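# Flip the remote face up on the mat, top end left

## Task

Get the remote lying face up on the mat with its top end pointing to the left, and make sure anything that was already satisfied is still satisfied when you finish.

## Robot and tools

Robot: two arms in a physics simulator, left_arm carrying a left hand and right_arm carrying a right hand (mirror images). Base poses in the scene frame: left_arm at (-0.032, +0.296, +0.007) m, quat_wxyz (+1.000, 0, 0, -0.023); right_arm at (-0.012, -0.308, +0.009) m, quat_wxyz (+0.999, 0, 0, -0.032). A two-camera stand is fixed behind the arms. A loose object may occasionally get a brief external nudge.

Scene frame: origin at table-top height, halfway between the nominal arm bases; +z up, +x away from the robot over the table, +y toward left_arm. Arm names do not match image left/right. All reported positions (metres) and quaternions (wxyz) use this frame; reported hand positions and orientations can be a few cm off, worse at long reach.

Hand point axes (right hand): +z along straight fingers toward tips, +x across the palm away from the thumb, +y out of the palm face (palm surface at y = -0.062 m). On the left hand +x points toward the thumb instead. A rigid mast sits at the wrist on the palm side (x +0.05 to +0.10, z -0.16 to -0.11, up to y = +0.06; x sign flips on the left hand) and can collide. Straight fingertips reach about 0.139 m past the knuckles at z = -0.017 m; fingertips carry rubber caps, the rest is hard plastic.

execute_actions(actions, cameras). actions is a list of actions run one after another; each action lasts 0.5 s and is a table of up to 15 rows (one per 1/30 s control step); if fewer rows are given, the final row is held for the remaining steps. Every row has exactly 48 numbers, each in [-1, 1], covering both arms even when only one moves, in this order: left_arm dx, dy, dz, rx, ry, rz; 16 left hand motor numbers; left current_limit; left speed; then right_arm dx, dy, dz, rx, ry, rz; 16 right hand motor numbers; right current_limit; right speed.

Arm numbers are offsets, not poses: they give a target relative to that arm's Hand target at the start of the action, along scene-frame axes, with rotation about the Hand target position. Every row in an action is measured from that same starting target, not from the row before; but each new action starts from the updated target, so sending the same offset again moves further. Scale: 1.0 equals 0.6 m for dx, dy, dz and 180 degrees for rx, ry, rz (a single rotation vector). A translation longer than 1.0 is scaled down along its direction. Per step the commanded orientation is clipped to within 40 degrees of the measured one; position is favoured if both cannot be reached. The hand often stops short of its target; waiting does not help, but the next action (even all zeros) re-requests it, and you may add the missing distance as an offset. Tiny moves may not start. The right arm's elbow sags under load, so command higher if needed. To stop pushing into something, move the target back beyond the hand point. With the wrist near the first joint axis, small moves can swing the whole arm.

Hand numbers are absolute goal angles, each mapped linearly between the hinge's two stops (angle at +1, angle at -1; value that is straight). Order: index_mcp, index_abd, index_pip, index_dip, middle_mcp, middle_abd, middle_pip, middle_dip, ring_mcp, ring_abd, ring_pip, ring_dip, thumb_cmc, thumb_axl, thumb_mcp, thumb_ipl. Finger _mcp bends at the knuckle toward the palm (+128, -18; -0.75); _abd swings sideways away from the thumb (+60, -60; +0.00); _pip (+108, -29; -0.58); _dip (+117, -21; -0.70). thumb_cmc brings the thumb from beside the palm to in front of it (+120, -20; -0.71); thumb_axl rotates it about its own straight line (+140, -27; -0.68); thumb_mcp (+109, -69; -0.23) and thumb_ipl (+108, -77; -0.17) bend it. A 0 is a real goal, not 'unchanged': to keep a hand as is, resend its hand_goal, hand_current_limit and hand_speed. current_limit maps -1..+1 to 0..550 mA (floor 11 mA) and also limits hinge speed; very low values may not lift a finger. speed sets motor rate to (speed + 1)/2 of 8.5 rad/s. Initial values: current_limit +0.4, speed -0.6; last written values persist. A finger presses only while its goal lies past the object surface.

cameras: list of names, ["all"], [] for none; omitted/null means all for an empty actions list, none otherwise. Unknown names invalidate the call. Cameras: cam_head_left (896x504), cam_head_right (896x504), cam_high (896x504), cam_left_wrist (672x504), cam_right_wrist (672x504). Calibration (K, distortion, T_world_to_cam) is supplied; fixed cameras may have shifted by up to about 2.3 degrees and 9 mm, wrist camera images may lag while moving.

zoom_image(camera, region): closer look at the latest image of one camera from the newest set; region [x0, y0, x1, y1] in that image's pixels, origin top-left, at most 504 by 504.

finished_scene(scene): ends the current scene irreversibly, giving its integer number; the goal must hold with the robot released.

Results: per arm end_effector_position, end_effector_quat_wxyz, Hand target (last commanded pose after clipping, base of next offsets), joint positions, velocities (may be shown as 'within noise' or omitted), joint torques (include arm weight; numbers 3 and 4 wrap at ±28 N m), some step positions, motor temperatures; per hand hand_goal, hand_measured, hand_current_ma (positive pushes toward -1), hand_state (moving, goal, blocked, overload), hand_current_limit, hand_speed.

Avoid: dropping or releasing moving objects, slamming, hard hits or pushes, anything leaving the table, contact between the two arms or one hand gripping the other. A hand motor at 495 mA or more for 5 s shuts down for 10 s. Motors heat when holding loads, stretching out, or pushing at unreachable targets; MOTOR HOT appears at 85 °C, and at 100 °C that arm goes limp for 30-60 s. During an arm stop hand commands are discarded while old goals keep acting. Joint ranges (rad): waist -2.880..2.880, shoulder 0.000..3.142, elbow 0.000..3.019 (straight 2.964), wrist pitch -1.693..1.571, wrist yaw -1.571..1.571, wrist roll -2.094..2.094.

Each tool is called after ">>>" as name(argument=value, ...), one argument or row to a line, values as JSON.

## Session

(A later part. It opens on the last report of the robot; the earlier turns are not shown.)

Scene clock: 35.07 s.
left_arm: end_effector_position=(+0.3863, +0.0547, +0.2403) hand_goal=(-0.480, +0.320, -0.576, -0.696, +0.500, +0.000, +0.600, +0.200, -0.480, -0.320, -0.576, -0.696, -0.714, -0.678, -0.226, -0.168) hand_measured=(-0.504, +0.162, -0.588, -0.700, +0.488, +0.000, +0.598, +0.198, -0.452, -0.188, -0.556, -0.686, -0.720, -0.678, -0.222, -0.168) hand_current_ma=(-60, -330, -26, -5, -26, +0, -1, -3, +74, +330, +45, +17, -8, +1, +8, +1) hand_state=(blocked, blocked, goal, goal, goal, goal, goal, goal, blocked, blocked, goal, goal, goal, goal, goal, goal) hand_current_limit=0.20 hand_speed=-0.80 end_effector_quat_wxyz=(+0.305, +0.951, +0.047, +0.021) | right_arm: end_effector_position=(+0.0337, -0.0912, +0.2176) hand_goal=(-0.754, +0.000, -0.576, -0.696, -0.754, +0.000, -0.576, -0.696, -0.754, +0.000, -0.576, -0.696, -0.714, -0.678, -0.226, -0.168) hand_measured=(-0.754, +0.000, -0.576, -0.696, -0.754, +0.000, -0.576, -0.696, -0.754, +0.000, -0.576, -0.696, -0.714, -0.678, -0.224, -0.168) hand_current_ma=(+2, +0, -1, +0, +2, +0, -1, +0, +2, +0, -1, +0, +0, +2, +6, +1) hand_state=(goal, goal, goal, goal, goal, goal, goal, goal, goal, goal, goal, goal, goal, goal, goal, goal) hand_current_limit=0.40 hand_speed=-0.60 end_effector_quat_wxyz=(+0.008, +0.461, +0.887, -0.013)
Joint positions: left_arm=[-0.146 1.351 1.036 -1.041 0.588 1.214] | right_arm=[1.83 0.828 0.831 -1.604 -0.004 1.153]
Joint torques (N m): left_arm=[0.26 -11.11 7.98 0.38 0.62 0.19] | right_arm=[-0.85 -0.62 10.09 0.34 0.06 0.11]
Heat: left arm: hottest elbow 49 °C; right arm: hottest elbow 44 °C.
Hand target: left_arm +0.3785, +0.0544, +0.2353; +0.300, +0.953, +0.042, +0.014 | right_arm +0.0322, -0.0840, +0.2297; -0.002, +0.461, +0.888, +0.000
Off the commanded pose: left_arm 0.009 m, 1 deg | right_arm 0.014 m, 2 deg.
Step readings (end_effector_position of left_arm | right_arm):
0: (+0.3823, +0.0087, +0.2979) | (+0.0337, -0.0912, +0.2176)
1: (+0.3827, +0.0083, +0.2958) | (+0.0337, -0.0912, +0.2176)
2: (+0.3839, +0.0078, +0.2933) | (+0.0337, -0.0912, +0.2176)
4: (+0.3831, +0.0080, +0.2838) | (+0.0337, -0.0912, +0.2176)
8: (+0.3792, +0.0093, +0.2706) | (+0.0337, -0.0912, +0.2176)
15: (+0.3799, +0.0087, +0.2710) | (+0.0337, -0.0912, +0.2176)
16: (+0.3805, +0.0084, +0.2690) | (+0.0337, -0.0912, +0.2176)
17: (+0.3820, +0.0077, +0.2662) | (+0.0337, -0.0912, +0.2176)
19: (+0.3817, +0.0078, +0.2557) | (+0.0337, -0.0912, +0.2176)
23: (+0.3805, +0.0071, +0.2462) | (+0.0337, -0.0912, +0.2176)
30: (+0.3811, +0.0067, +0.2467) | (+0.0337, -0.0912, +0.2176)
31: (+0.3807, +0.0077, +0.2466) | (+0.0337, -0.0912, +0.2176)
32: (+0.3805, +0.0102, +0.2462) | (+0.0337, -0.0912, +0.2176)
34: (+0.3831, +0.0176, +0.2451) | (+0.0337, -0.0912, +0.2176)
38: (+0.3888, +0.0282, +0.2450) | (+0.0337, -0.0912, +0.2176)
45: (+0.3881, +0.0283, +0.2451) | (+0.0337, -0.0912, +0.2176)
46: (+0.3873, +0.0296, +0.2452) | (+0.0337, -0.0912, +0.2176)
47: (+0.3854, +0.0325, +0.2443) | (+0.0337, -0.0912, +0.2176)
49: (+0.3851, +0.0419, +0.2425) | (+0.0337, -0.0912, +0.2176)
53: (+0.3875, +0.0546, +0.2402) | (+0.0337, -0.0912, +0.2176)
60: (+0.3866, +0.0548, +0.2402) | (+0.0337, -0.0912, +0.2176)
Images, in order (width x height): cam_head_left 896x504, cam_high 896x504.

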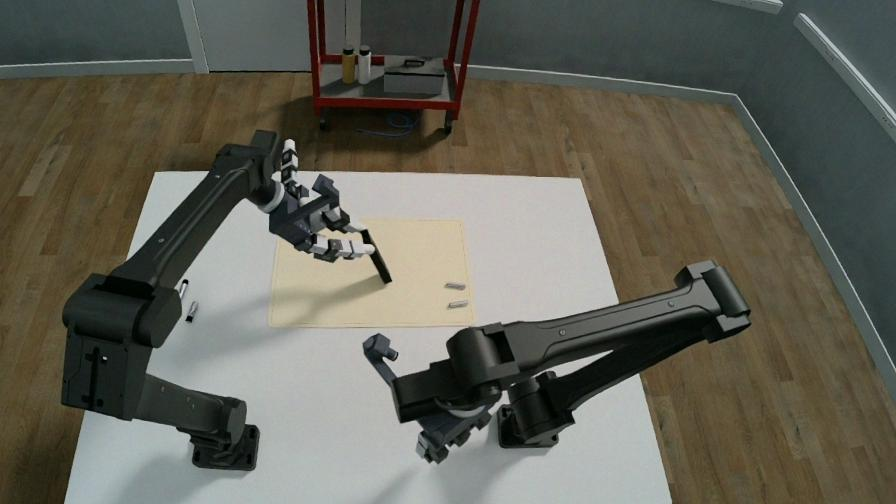

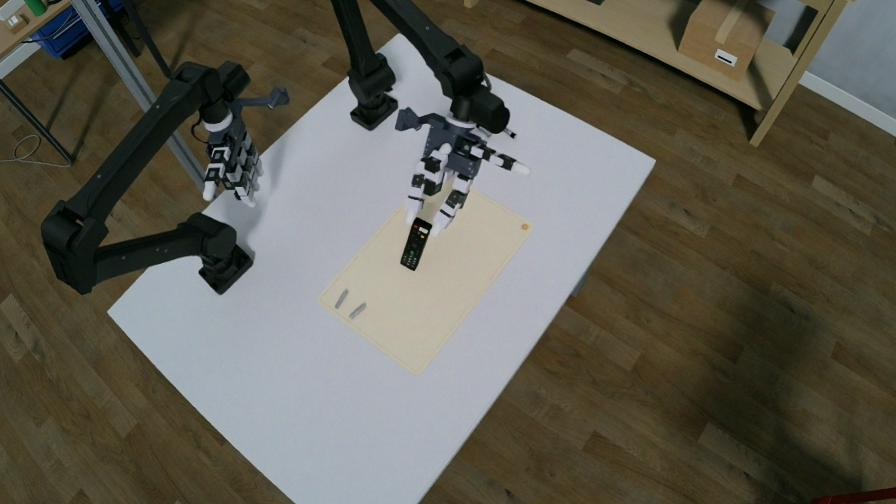

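>>> execute_actions(
  actions=[
    [[-0.002,0.027,-0.026,0.0277,0.0024,0,-0.479,0.32,-0.576,-0.696,0.5,0,0.6,0.2,-0.479,-0.32,-0.576,-0.696,-0.714,-0.678,-0.226,-0.168,0.2,-0.8,0,0,0,0,0,0,-0.754,0,-0.576,-0.696,-0.754,0,-0.576,-0.696,-0.754,0,-0.576,-0.696,-0.714,-0.678,-0.226,-0.168,0.4,-0.6]],
    [[-0.001,0.016,-0.0385,0.0277,0.0024,0,-0.479,0.32,-0.576,-0.696,0.5,0,0.6,0.2,-0.479,-0.32,-0.576,-0.696,-0.714,-0.678,-0.226,-0.168,0.2,-0.8,0,0,0,0,0,0,-0.754,0,-0.576,-0.696,-0.754,0,-0.576,-0.696,-0.754,0,-0.576,-0.696,-0.714,-0.678,-0.226,-0.168,0.4,-0.6]],
    [[0,0.004,-0.0467,0.0277,0.0024,0,-0.479,0.32,-0.576,-0.696,0.5,0,0.6,0.2,-0.479,-0.32,-0.576,-0.696,-0.714,-0.678,-0.226,-0.168,0.2,-0.8,0,0,0,0,0,0,-0.754,0,-0.576,-0.696,-0.754,0,-0.576,-0.696,-0.754,0,-0.576,-0.696,-0.714,-0.678,-0.226,-0.168,0.4,-0.6]],
    [[0,0.006,-0.034,0,0,0,-0.479,0.32,-0.576,-0.696,0.5,0,0.6,0.2,-0.479,-0.32,-0.576,-0.696,-0.714,-0.678,-0.226,-0.168,0.2,-0.8,0,0,0,0,0,0,-0.754,0,-0.576,-0.696,-0.754,0,-0.576,-0.696,-0.754,0,-0.576,-0.696,-0.714,-0.678,-0.226,-0.168,0.4,-0.6]],
  ],
  cameras=["cam_head_left","cam_high"],
)

>>> zoom_image(
  camera="cam_head_left",
  region=[310, 190, 430, 340],
)

>>> zoom_image(
  camera="cam_high",
  region=[350, 170, 470, 320],
)

Scene clock: 40.93 s.
left_arm: end_effector_position=(+0.3744, +0.0867, +0.1512) hand_goal=(-0.480, +0.320, -0.576, -0.696, +0.500, +0.000, +0.600, +0.200, -0.480, -0.320, -0.576, -0.696, -0.714, -0.678, -0.226, -0.168) hand_measured=(-0.516, +0.162, -0.600, -0.704, +0.490, +0.000, +0.598, +0.198, -0.452, -0.200, -0.552, -0.682, -0.718, -0.678, -0.222, -0.168) hand_current_ma=(-105, -330, -57, -14, -22, +0, -1, -3, +74, +330, +58, +30, -7, +1, +8, +1) hand_state=(blocked, blocked, blocked, goal, goal, goal, goal, goal, blocked, blocked, blocked, goal, goal, goal, goal, goal) hand_current_limit=0.20 hand_speed=-0.80 end_effector_quat_wxyz=(+0.172, +0.984, +0.048, +0.004) | right_arm: end_effector_position=(+0.0337, -0.0912, +0.2176) hand_goal=(-0.754, +0.000, -0.576, -0.696, -0.754, +0.000, -0.576, -0.696, -0.754, +0.000, -0.576, -0.696, -0.714, -0.678, -0.226, -0.168) hand_measured=(-0.754, +0.000, -0.576, -0.696, -0.754, +0.000, -0.576, -0.696, -0.754, +0.000, -0.576, -0.696, -0.714, -0.678, -0.224, -0.168) hand_current_ma=(+2, +0, -1, +0, +2, +0, -1, +0, +2, +0, -1, +0, +0, +2, +6, +1) hand_state=(goal, goal, goal, goal, goal, goal, goal, goal, goal, goal, goal, goal, goal, goal, goal, goal) hand_current_limit=0.40 hand_speed=-0.60 end_effector_quat_wxyz=(+0.008, +0.461, +0.887, -0.013)
Joint positions: left_arm=[-0.146 1.405 0.964 -1.037 0.332 1.265] | right_arm=[1.83 0.828 0.831 -1.604 -0.004 1.153]
Joint torques (N m): left_arm=[0.73 -10.11 8.01 1.36 0.66 0.13] | right_arm=[-1.32 -1.14 10.28 -0.02 0.1 0.13]
Heat: left arm: hottest elbow 49 °C; right arm: hottest elbow 45 °C.
Hand target: left_arm +0.3767, +0.0863, +0.1481; +0.173, +0.984, +0.043, +0.008 | right_arm +0.0322, -0.0840, +0.2297; -0.002, +0.461, +0.888, +0.000
Off the commanded pose: left_arm 0.004 m, 1 deg | right_arm 0.014 m, 2 deg.
Step readings (end_effector_position of left_arm | right_arm):
0: (+0.3863, +0.0547, +0.2403) | (+0.0337, -0.0912, +0.2176)
1: (+0.3861, +0.0576, +0.2358) | (+0.0337, -0.0912, +0.2176)
2: (+0.3850, +0.0602, +0.2331) | (+0.0337, -0.0912, +0.2176)
4: (+0.3841, +0.0668, +0.2310) | (+0.0337, -0.0912, +0.2176)
8: (+0.3840, +0.0708, +0.2292) | (+0.0337, -0.0912, +0.2176)
15: (+0.3836, +0.0706, +0.2292) | (+0.0337, -0.0912, +0.2176)
16: (+0.3843, +0.0737, +0.2250) | (+0.0337, -0.0912, +0.2176)
17: (+0.3846, +0.0766, +0.2203) | (+0.0337, -0.0912, +0.2176)
19: (+0.3833, +0.0804, +0.2118) | (+0.0337, -0.0912, +0.2176)
23: (+0.3810, +0.0811, +0.2048) | (+0.0337, -0.0912, +0.2176)
30: (+0.3809, +0.0811, +0.2045) | (+0.0337, -0.0912, +0.2176)
31: (+0.3815, +0.0837, +0.1998) | (+0.0337, -0.0912, +0.2176)
32: (+0.3816, +0.0863, +0.1943) | (+0.0337, -0.0912, +0.2176)
34: (+0.3794, +0.0873, +0.1853) | (+0.0337, -0.0912, +0.2176)
38: (+0.3763, +0.0864, +0.1738) | (+0.0337, -0.0912, +0.2176)
45: (+0.3763, +0.0864, +0.1720) | (+0.0337, -0.0912, +0.2176)
46: (+0.3767, +0.0863, +0.1709) | (+0.0337, -0.0912, +0.2176)
47: (+0.3775, +0.0861, +0.1690) | (+0.0337, -0.0912, +0.2176)
49: (+0.3767, +0.0863, +0.1624) | (+0.0337, -0.0912, +0.2176)
53: (+0.3740, +0.0868, +0.1524) | (+0.0337, -0.0912, +0.2176)
60: (+0.3744, +0.0867, +0.1512) | (+0.0337, -0.0912, +0.2176)
Images, in order (width x height): cam_head_left 896x504, cam_high 896x504.

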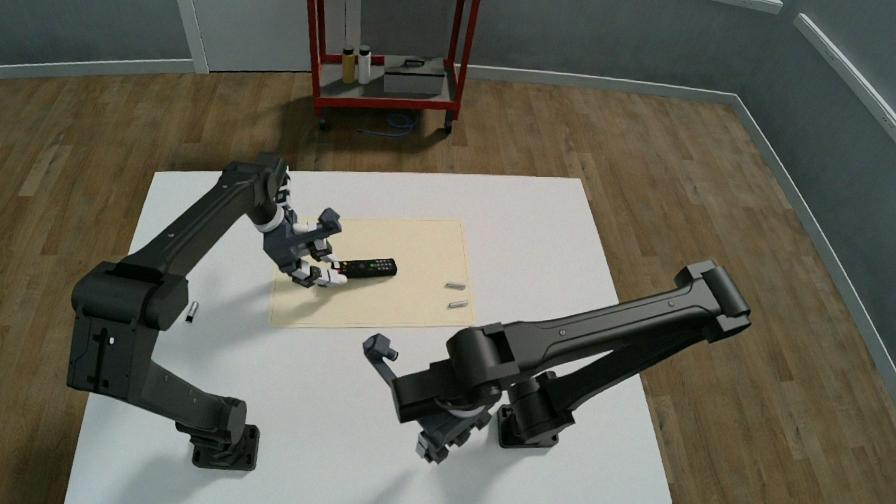

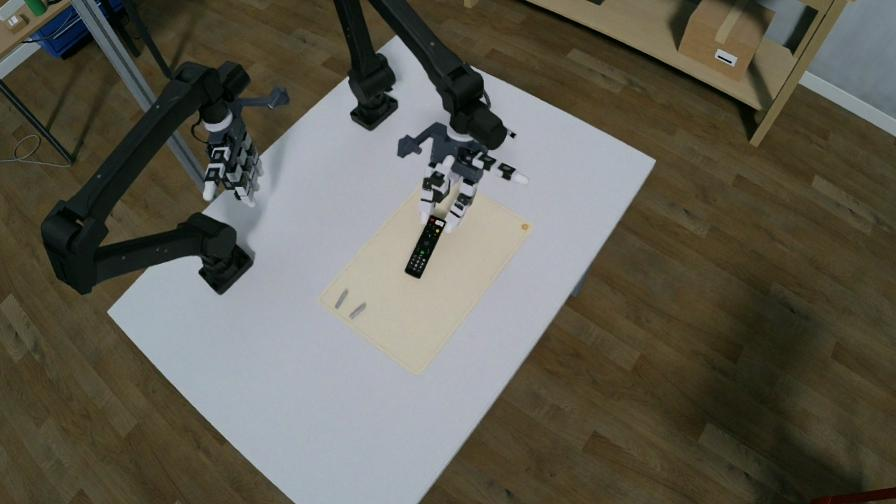

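Scaled by 3.360.

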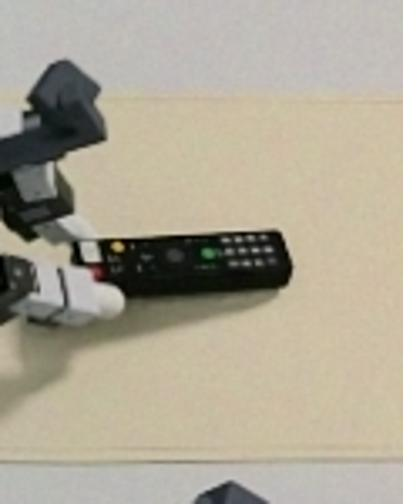

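Scaled by 3.360.

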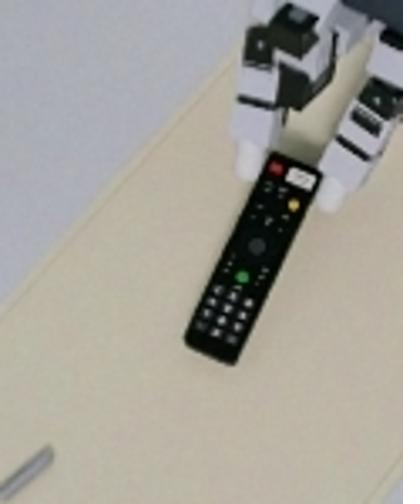

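>>> execute_actions(
  actions=[
    [[0,0,-0.035,0,0,0,-0.479,0.32,-0.576,-0.696,0.5,0,0.6,0.2,-0.479,-0.32,-0.576,-0.696,-0.714,-0.678,-0.226,-0.168,0.2,-0.8,0,0,0,0,0,0,-0.754,0,-0.576,-0.696,-0.754,0,-0.576,-0.696,-0.754,0,-0.576,-0.696,-0.714,-0.678,-0.226,-0.168,0.4,-0.6]],
  ],
  cameras=["cam_head_left","cam_high"],
)

>>> zoom_image(
  camera="cam_head_left",
  region=[310, 210, 430, 310],
)

>>> zoom_image(
  camera="cam_high",
  region=[310, 150, 540, 380],
)

Scene clock: 43.20 s.
left_arm: end_effector_position=(+0.3747, +0.0866, +0.1303) hand_goal=(-0.480, +0.320, -0.576, -0.696, +0.500, +0.000, +0.600, +0.200, -0.480, -0.320, -0.576, -0.696, -0.714, -0.678, -0.226, -0.168) hand_measured=(-0.516, +0.162, -0.600, -0.704, +0.490, +0.000, +0.598, +0.198, -0.454, -0.200, -0.554, -0.682, -0.718, -0.678, -0.222, -0.168) hand_current_ma=(-105, -330, -57, -14, -22, +0, -1, -3, +66, +330, +51, +27, -7, +1, +8, +1) hand_state=(blocked, blocked, blocked, goal, goal, goal, goal, goal, blocked, blocked, blocked, goal, goal, goal, goal, goal) hand_current_limit=0.20 hand_speed=-0.80 end_effector_quat_wxyz=(+0.172, +0.984, +0.047, +0.004) | right_arm: end_effector_position=(+0.0337, -0.0912, +0.2176) hand_goal=(-0.754, +0.000, -0.576, -0.696, -0.754, +0.000, -0.576, -0.696, -0.754, +0.000, -0.576, -0.696, -0.714, -0.678, -0.226, -0.168) hand_measured=(-0.754, +0.000, -0.576, -0.696, -0.754, +0.000, -0.576, -0.696, -0.754, +0.000, -0.576, -0.696, -0.714, -0.678, -0.224, -0.168) hand_current_ma=(+2, +0, -1, +0, +2, +0, -1, +0, +2, +0, -1, +0, +0, +2, +6, +1) hand_state=(goal, goal, goal, goal, goal, goal, goal, goal, goal, goal, goal, goal, goal, goal, goal, goal) hand_current_limit=0.40 hand_speed=-0.60 end_effector_quat_wxyz=(+0.008, +0.461, +0.887, -0.013)
Joint positions: left_arm=[-0.146 1.433 0.932 -0.975 0.332 1.266] | right_arm=[1.83 0.828 0.831 -1.604 -0.004 1.153]
Joint torques (N m): left_arm=[0.79 -10.29 7.75 1.32 0.67 0.12] | right_arm=[-1.32 -1.32 10.26 0.2 0.07 0.12]
Heat: left arm: hottest elbow 49 °C; right arm: hottest elbow 45 °C.
Hand target: left_arm +0.3766, +0.0863, +0.1271; +0.173, +0.984, +0.043, +0.008 | right_arm +0.0322, -0.0840, +0.2297; -0.002, +0.461, +0.888, +0.000
Off the commanded pose: left_arm 0.004 m, 1 deg | right_arm 0.014 m, 2 deg.
Step readings (end_effector_position of left_arm | right_arm):
0: (+0.3744, +0.0867, +0.1512) | (+0.0337, -0.0912, +0.2176)
1: (+0.3749, +0.0866, +0.1499) | (+0.0337, -0.0912, +0.2176)
2: (+0.3762, +0.0863, +0.1483) | (+0.0337, -0.0912, +0.2176)
4: (+0.3764, +0.0863, +0.1417) | (+0.0337, -0.0912, +0.2176)
8: (+0.3744, +0.0867, +0.1313) | (+0.0337, -0.0912, +0.2176)
15: (+0.3747, +0.0866, +0.1303) | (+0.0337, -0.0912, +0.2176)
Images, in order (width x height): cam_head_left 896x504, cam_high 896x504.

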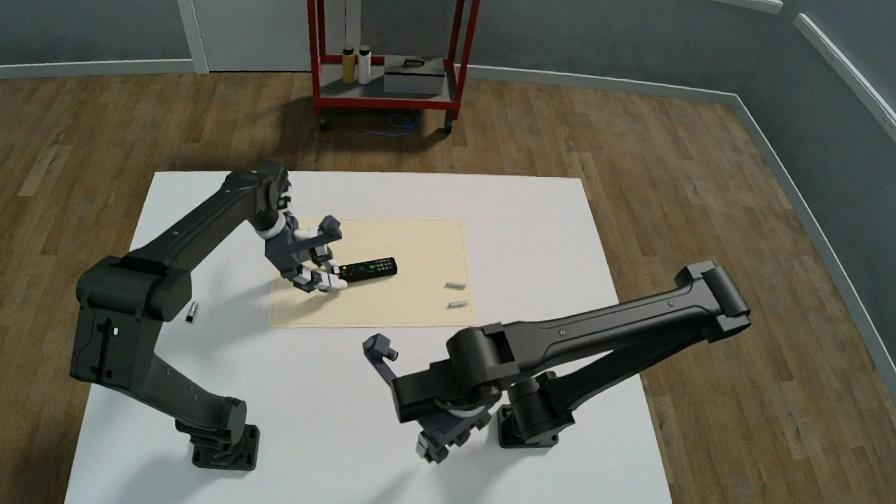

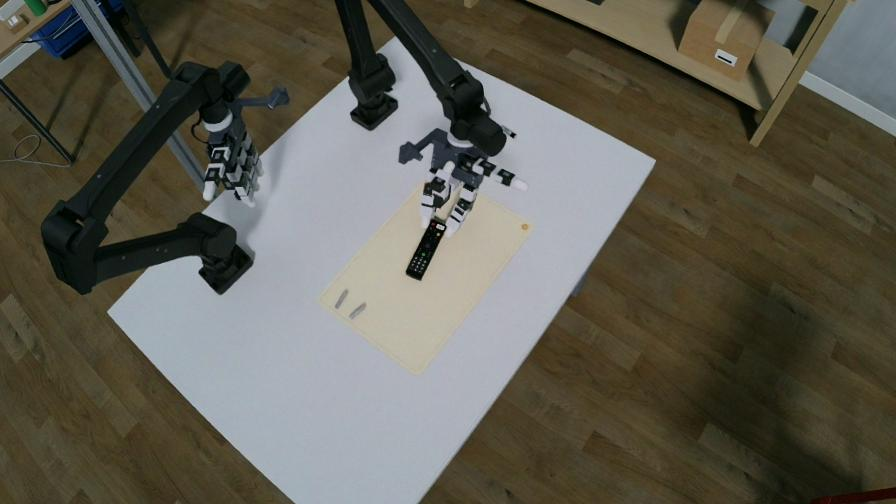

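Scaled by 4.200.

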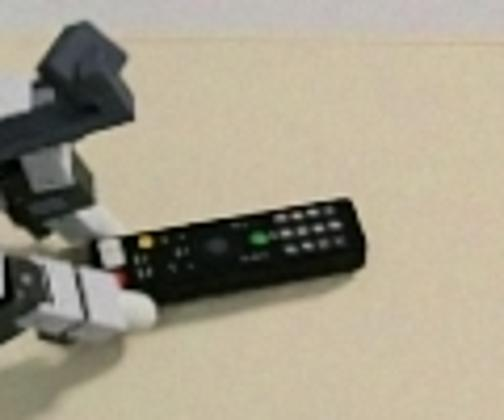

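Scaled by 2.191.

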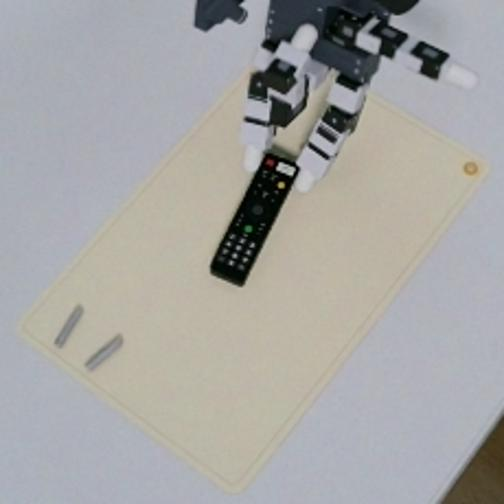

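>>> execute_actions(
  actions=[
    [[0,0,0.006,0,0,-0.035,-0.479,0.32,-0.576,-0.696,0.5,0,0.6,0.2,-0.479,-0.32,-0.576,-0.696,-0.714,-0.678,-0.226,-0.168,0.2,-0.8,0,0,0,0,0,0,-0.754,0,-0.576,-0.696,-0.754,0,-0.576,-0.696,-0.754,0,-0.576,-0.696,-0.714,-0.678,-0.226,-0.168,0.4,-0.6]],
    [[0,0,0,0,0,-0.035,-0.479,0.32,-0.576,-0.696,0.5,0,0.6,0.2,-0.479,-0.32,-0.576,-0.696,-0.714,-0.678,-0.226,-0.168,0.2,-0.8,0,0,0,0,0,0,-0.754,0,-0.576,-0.696,-0.754,0,-0.576,-0.696,-0.754,0,-0.576,-0.696,-0.714,-0.678,-0.226,-0.168,0.4,-0.6]],
  ],
  cameras=["cam_head_left","cam_high"],
)

>>> zoom_image(
  camera="cam_head_left",
  region=[310, 210, 430, 310],
)

>>> zoom_image(
  camera="cam_high",
  region=[310, 150, 540, 380],
)

Scene clock: 46.77 s.
left_arm: end_effector_position=(+0.3671, +0.0880, +0.1292) hand_goal=(-0.480, +0.320, -0.576, -0.696, +0.500, +0.000, +0.600, +0.200, -0.480, -0.320, -0.576, -0.696, -0.714, -0.678, -0.226, -0.168) hand_measured=(-0.510, +0.162, -0.598, -0.704, +0.490, +0.000, +0.598, +0.198, -0.448, -0.200, -0.554, -0.682, -0.720, -0.678, -0.222, -0.168) hand_current_ma=(-83, -330, -51, -15, -22, +0, -1, -3, +88, +330, +52, +27, -9, +1, +8, +1) hand_state=(blocked, blocked, blocked, goal, goal, goal, goal, goal, blocked, blocked, blocked, goal, goal, goal, goal, goal) hand_current_limit=0.20 hand_speed=-0.80 end_effector_quat_wxyz=(+0.174, +0.983, -0.056, -0.009) | right_arm: end_effector_position=(+0.0337, -0.0912, +0.2176) hand_goal=(-0.754, +0.000, -0.576, -0.696, -0.754, +0.000, -0.576, -0.696, -0.754, +0.000, -0.576, -0.696, -0.714, -0.678, -0.226, -0.168) hand_measured=(-0.754, +0.000, -0.576, -0.696, -0.754, +0.000, -0.576, -0.696, -0.754, +0.000, -0.576, -0.696, -0.714, -0.678, -0.224, -0.168) hand_current_ma=(+2, +0, -1, +0, +2, +0, -1, +0, +2, +0, -1, +0, +0, +2, +6, +1) hand_state=(goal, goal, goal, goal, goal, goal, goal, goal, goal, goal, goal, goal, goal, goal, goal, goal) hand_current_limit=0.40 hand_speed=-0.60 end_effector_quat_wxyz=(+0.008, +0.461, +0.887, -0.013)
Joint positions: left_arm=[-0.121 1.496 0.994 -1.048 0.35 1.513] | right_arm=[1.83 0.828 0.831 -1.604 -0.004 1.153]
Joint torques (N m): left_arm=[0.62 -9.47 10.54 -0.13 0.57 0.2] | right_arm=[-1.44 -0.85 10.25 0.02 0.08 0.13]
Heat: left arm: hottest elbow 50 °C; right arm: hottest elbow 45 °C.
Hand target: left_arm +0.3766, +0.0861, +0.1307; +0.173, +0.983, -0.065, -0.011 | right_arm +0.0322, -0.0840, +0.2297; -0.002, +0.461, +0.888, +0.000
Off the commanded pose: left_arm 0.010 m, 1 deg | right_arm 0.014 m, 2 deg.
Step readings (end_effector_position of left_arm | right_arm):
0: (+0.3747, +0.0866, +0.1303) | (+0.0337, -0.0912, +0.2176)
1: (+0.3731, +0.0865, +0.1300) | (+0.0337, -0.0912, +0.2176)
2: (+0.3718, +0.0867, +0.1296) | (+0.0337, -0.0912, +0.2176)
4: (+0.3712, +0.0876, +0.1290) | (+0.0337, -0.0912, +0.2176)
8: (+0.3701, +0.0882, +0.1287) | (+0.0337, -0.0912, +0.2176)
15: (+0.3691, +0.0880, +0.1288) | (+0.0337, -0.0912, +0.2176)
16: (+0.3677, +0.0880, +0.1289) | (+0.0337, -0.0912, +0.2176)
17: (+0.3676, +0.0880, +0.1292) | (+0.0337, -0.0912, +0.2176)
19: (+0.3687, +0.0878, +0.1289) | (+0.0337, -0.0912, +0.2176)
23: (+0.3683, +0.0882, +0.1292) | (+0.0337, -0.0912, +0.2176)
30: (+0.3673, +0.0880, +0.1293) | (+0.0337, -0.0912, +0.2176)
Images, in order (width x height): cam_head_left 896x504, cam_high 896x504.

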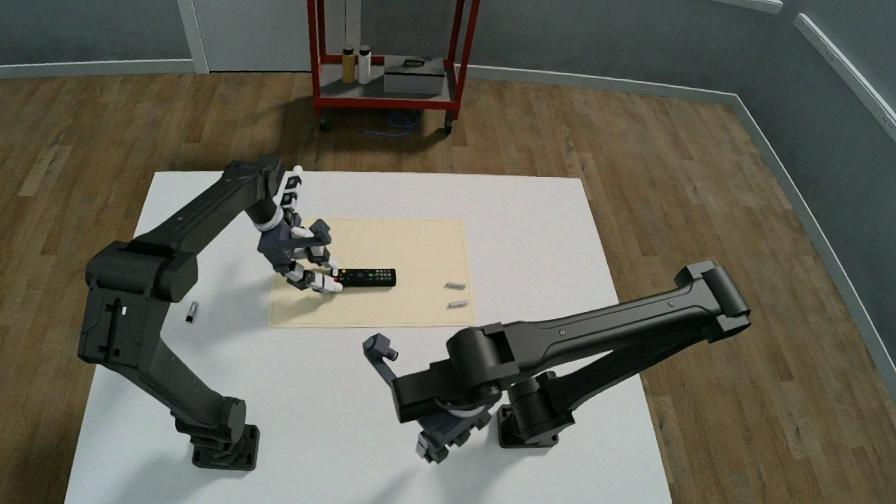

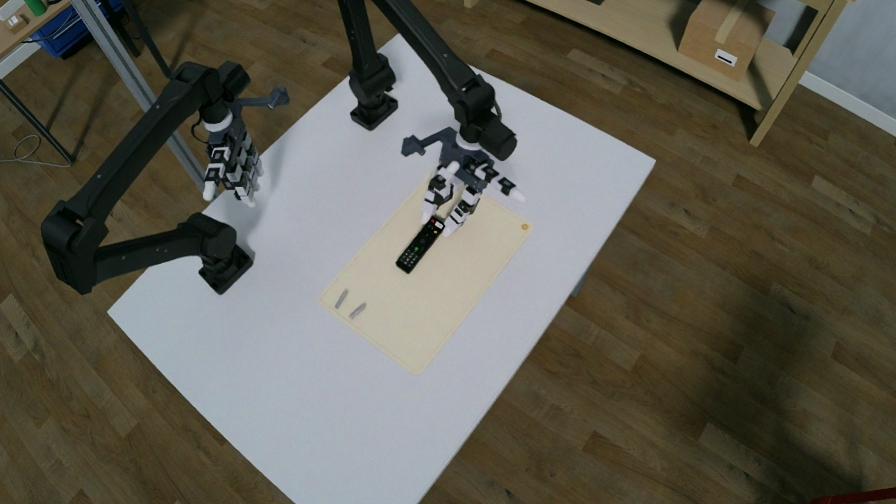

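Scaled by 4.200.

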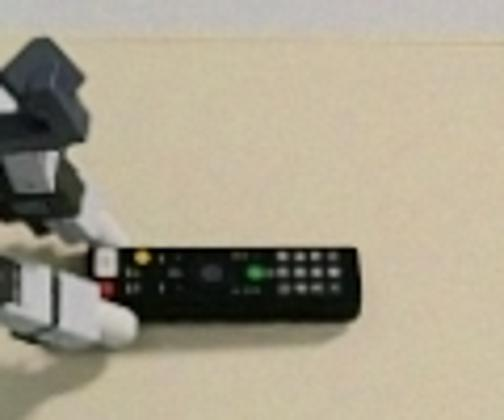

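Scaled by 2.191.

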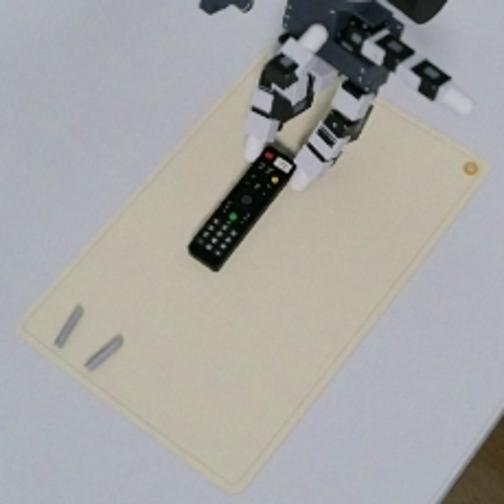

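>>> execute_actions(
  actions=[
    [[0,0,-0.014,0,0,0,-0.479,0.25,-0.576,-0.696,0.5,0,0.6,0.2,-0.479,-0.25,-0.576,-0.696,-0.714,-0.678,-0.226,-0.168,0.0,-0.9,0,0,0,0,0,0,-0.754,0,-0.576,-0.696,-0.754,0,-0.576,-0.696,-0.754,0,-0.576,-0.696,-0.714,-0.678,-0.226,-0.168,0.4,-0.6]],
    [[0,0,0,0,0,0,-0.479,0.14,-0.576,-0.696,0.5,0,0.6,0.2,-0.479,-0.17,-0.576,-0.696,-0.714,-0.678,-0.226,-0.168,0.0,-0.9,0,0,0,0,0,0,-0.754,0,-0.576,-0.696,-0.754,0,-0.576,-0.696,-0.754,0,-0.576,-0.696,-0.714,-0.678,-0.226,-0.168,0.4,-0.6]],
    [[0,0,0,0,0,0,-0.479,0.0,-0.576,-0.696,0.5,0,0.6,0.2,-0.479,0.0,-0.576,-0.696,-0.714,-0.678,-0.226,-0.168,0.0,-0.88,0,0,0,0,0,0,-0.754,0,-0.576,-0.696,-0.754,0,-0.576,-0.696,-0.754,0,-0.576,-0.696,-0.714,-0.678,-0.226,-0.168,0.4,-0.6]],
    [[0,0,0,0,0,0,-0.479,-0.1,-0.576,-0.696,0.5,0,0.6,0.2,-0.479,0.1,-0.576,-0.696,-0.714,-0.678,-0.226,-0.168,0.0,-0.8,0,0,0,0,0,0,-0.754,0,-0.576,-0.696,-0.754,0,-0.576,-0.696,-0.754,0,-0.576,-0.696,-0.714,-0.678,-0.226,-0.168,0.4,-0.6]],
    [[0,0.04,0.05,0,0,0,-0.479,-0.1,-0.576,-0.696,0.5,0,0.6,0.2,-0.479,0.1,-0.576,-0.696,-0.714,-0.678,-0.226,-0.168,0.0,-0.8,0,0,0,0,0,0,-0.754,0,-0.576,-0.696,-0.754,0,-0.576,-0.696,-0.754,0,-0.576,-0.696,-0.714,-0.678,-0.226,-0.168,0.4,-0.6]],
    [[0,0.06,0.07,0,0,0,-0.479,-0.1,-0.576,-0.696,0.5,0,0.6,0.2,-0.479,0.1,-0.576,-0.696,-0.714,-0.678,-0.226,-0.168,0.0,-0.8,0,0,0,0,0,0,-0.754,0,-0.576,-0.696,-0.754,0,-0.576,-0.696,-0.754,0,-0.576,-0.696,-0.714,-0.678,-0.226,-0.168,0.4,-0.6]],
  ],
  cameras=["cam_head_left","cam_high"],
)

>>> zoom_image(
  camera="cam_head_left",
  region=[260, 210, 480, 340],
)

>>> zoom_image(
  camera="cam_high",
  region=[310, 150, 540, 380],
)

Scene clock: 53.80 s.
left_arm: end_effector_position=(+0.3677, +0.1496, +0.1817) hand_goal=(-0.480, -0.100, -0.576, -0.696, +0.500, +0.000, +0.600, +0.200, -0.480, +0.100, -0.576, -0.696, -0.714, -0.678, -0.226, -0.168) hand_measured=(-0.484, -0.098, -0.574, -0.694, +0.490, +0.000, +0.598, +0.198, -0.484, +0.098, -0.574, -0.694, -0.716, -0.678, -0.222, -0.168) hand_current_ma=(-6, +3, +1, +3, -23, +0, -1, -3, -6, -3, +1, +3, -4, +1, +9, +1) hand_state=(goal, goal, goal, goal, goal, goal, goal, goal, goal, goal, goal, goal, goal, goal, goal, goal) hand_current_limit=0.00 hand_speed=-0.80 end_effector_quat_wxyz=(+0.173, +0.983, -0.053, -0.022) | right_arm: end_effector_position=(+0.0337, -0.0912, +0.2176) hand_goal=(-0.754, +0.000, -0.576, -0.696, -0.754, +0.000, -0.576, -0.696, -0.754, +0.000, -0.576, -0.696, -0.714, -0.678, -0.226, -0.168) hand_measured=(-0.754, +0.000, -0.576, -0.696, -0.754, +0.000, -0.576, -0.696, -0.754, +0.000, -0.576, -0.696, -0.714, -0.678, -0.224, -0.168) hand_current_ma=(+2, +0, -1, +0, +2, +0, -1, +0, +2, +0, -1, +0, +0, +2, +6, +1) hand_state=(goal, goal, goal, goal, goal, goal, goal, goal, goal, goal, goal, goal, goal, goal, goal, goal) hand_current_limit=0.40 hand_speed=-0.60 end_effector_quat_wxyz=(+0.008, +0.461, +0.887, -0.013)
Joint positions: left_arm=[0.033 1.446 1.093 -1.278 0.345 1.675] | right_arm=[1.83 0.828 0.831 -1.604 -0.004 1.153]
Joint torques (N m): left_arm=[0.15 -10.93 11.06 -0.24 0.73 0.11] | right_arm=[-0.67 -0.67 9.99 0.38 0.11 0.15]
Heat: left arm: hottest elbow 51 °C; right arm: hottest elbow 46 °C.
Hand target: left_arm +0.3766, +0.1462, +0.1943; +0.173, +0.983, -0.065, -0.011 | right_arm +0.0322, -0.0840, +0.2297; -0.002, +0.461, +0.888, +0.000
Off the commanded pose: left_arm 0.016 m, 2 deg | right_arm 0.014 m, 2 deg.
Step readings (end_effector_position of left_arm | right_arm):
0: (+0.3670, +0.0879, +0.1292) | (+0.0337, -0.0912, +0.2176)
1: (+0.3671, +0.0881, +0.1289) | (+0.0337, -0.0912, +0.2176)
2: (+0.3670, +0.0881, +0.1284) | (+0.0337, -0.0912, +0.2176)
4: (+0.3673, +0.0887, +0.1285) | (+0.0337, -0.0912, +0.2176)
8: (+0.3675, +0.0890, +0.1280) | (+0.0337, -0.0912, +0.2176)
15: (+0.3675, +0.0891, +0.1280) | (+0.0337, -0.0912, +0.2176)
16: (+0.3675, +0.0891, +0.1280) | (+0.0337, -0.0912, +0.2176)
17: (+0.3675, +0.0891, +0.1280) | (+0.0337, -0.0912, +0.2176)
19: (+0.3677, +0.0891, +0.1279) | (+0.0337, -0.0912, +0.2176)
23: (+0.3678, +0.0895, +0.1269) | (+0.0337, -0.0912, +0.2176)
30: (+0.3678, +0.0897, +0.1244) | (+0.0337, -0.0912, +0.2176)
31: (+0.3678, +0.0897, +0.1244) | (+0.0337, -0.0912, +0.2176)
32: (+0.3678, +0.0896, +0.1244) | (+0.0337, -0.0912, +0.2176)
34: (+0.3677, +0.0896, +0.1244) | (+0.0337, -0.0912, +0.2176)
38: (+0.3674, +0.0895, +0.1241) | (+0.0337, -0.0912, +0.2176)
45: (+0.3673, +0.0893, +0.1242) | (+0.0337, -0.0912, +0.2176)
46: (+0.3673, +0.0893, +0.1242) | (+0.0337, -0.0912, +0.2176)
47: (+0.3673, +0.0893, +0.1242) | (+0.0337, -0.0912, +0.2176)
49: (+0.3673, +0.0893, +0.1241) | (+0.0337, -0.0912, +0.2176)
53: (+0.3672, +0.0893, +0.1240) | (+0.0337, -0.0912, +0.2176)
60: (+0.3671, +0.0893, +0.1240) | (+0.0337, -0.0912, +0.2176)
61: (+0.3651, +0.0911, +0.1245) | (+0.0337, -0.0912, +0.2176)
62: (+0.3628, +0.0940, +0.1257) | (+0.0337, -0.0912, +0.2176)
64: (+0.3605, +0.1025, +0.1274) | (+0.0337, -0.0912, +0.2176)
68: (+0.3606, +0.1134, +0.1282) | (+0.0337, -0.0912, +0.2176)
75: (+0.3595, +0.1137, +0.1283) | (+0.0337, -0.0912, +0.2176)
76: (+0.3572, +0.1158, +0.1308) | (+0.0337, -0.0912, +0.2176)
77: (+0.3543, +0.1203, +0.1360) | (+0.0337, -0.0912, +0.2176)
79: (+0.3544, +0.1327, +0.1489) | (+0.0337, -0.0912, +0.2176)
83: (+0.3660, +0.1497, +0.1749) | (+0.0337, -0.0912, +0.2176)
90: (+0.3681, +0.1496, +0.1817) | (+0.0337, -0.0912, +0.2176)
Images, in order (width x height): cam_head_left 896x504, cam_high 896x504.

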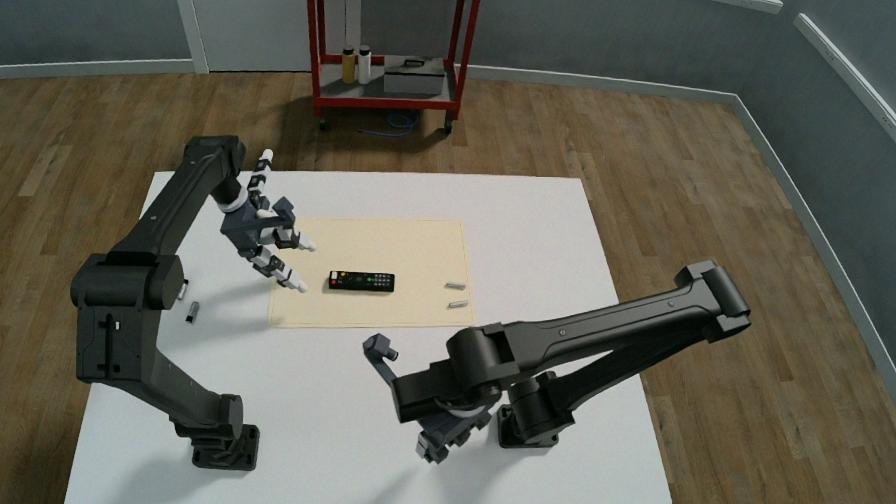

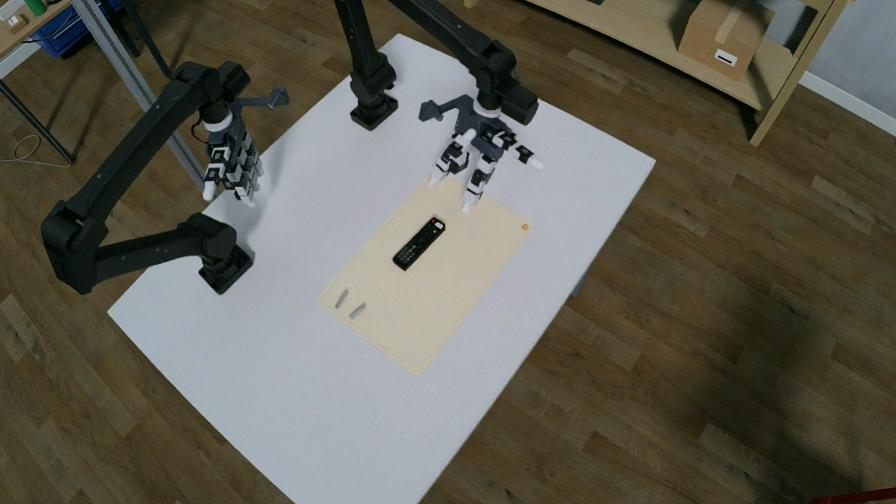

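Scaled by 2.291.

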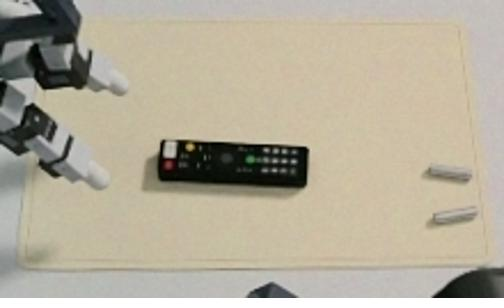

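Scaled by 2.191.

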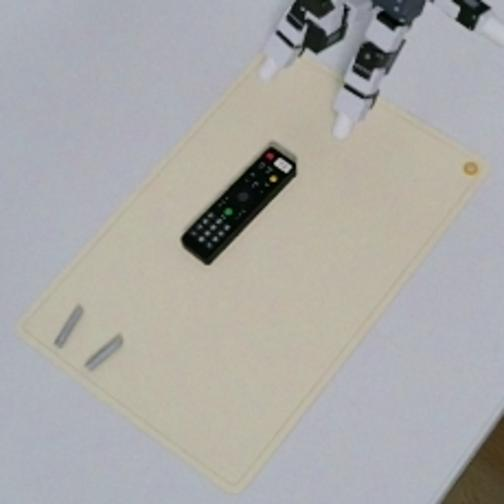

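>>> finished_scene(
  scene=2,
)

The scene is finished: the task was done.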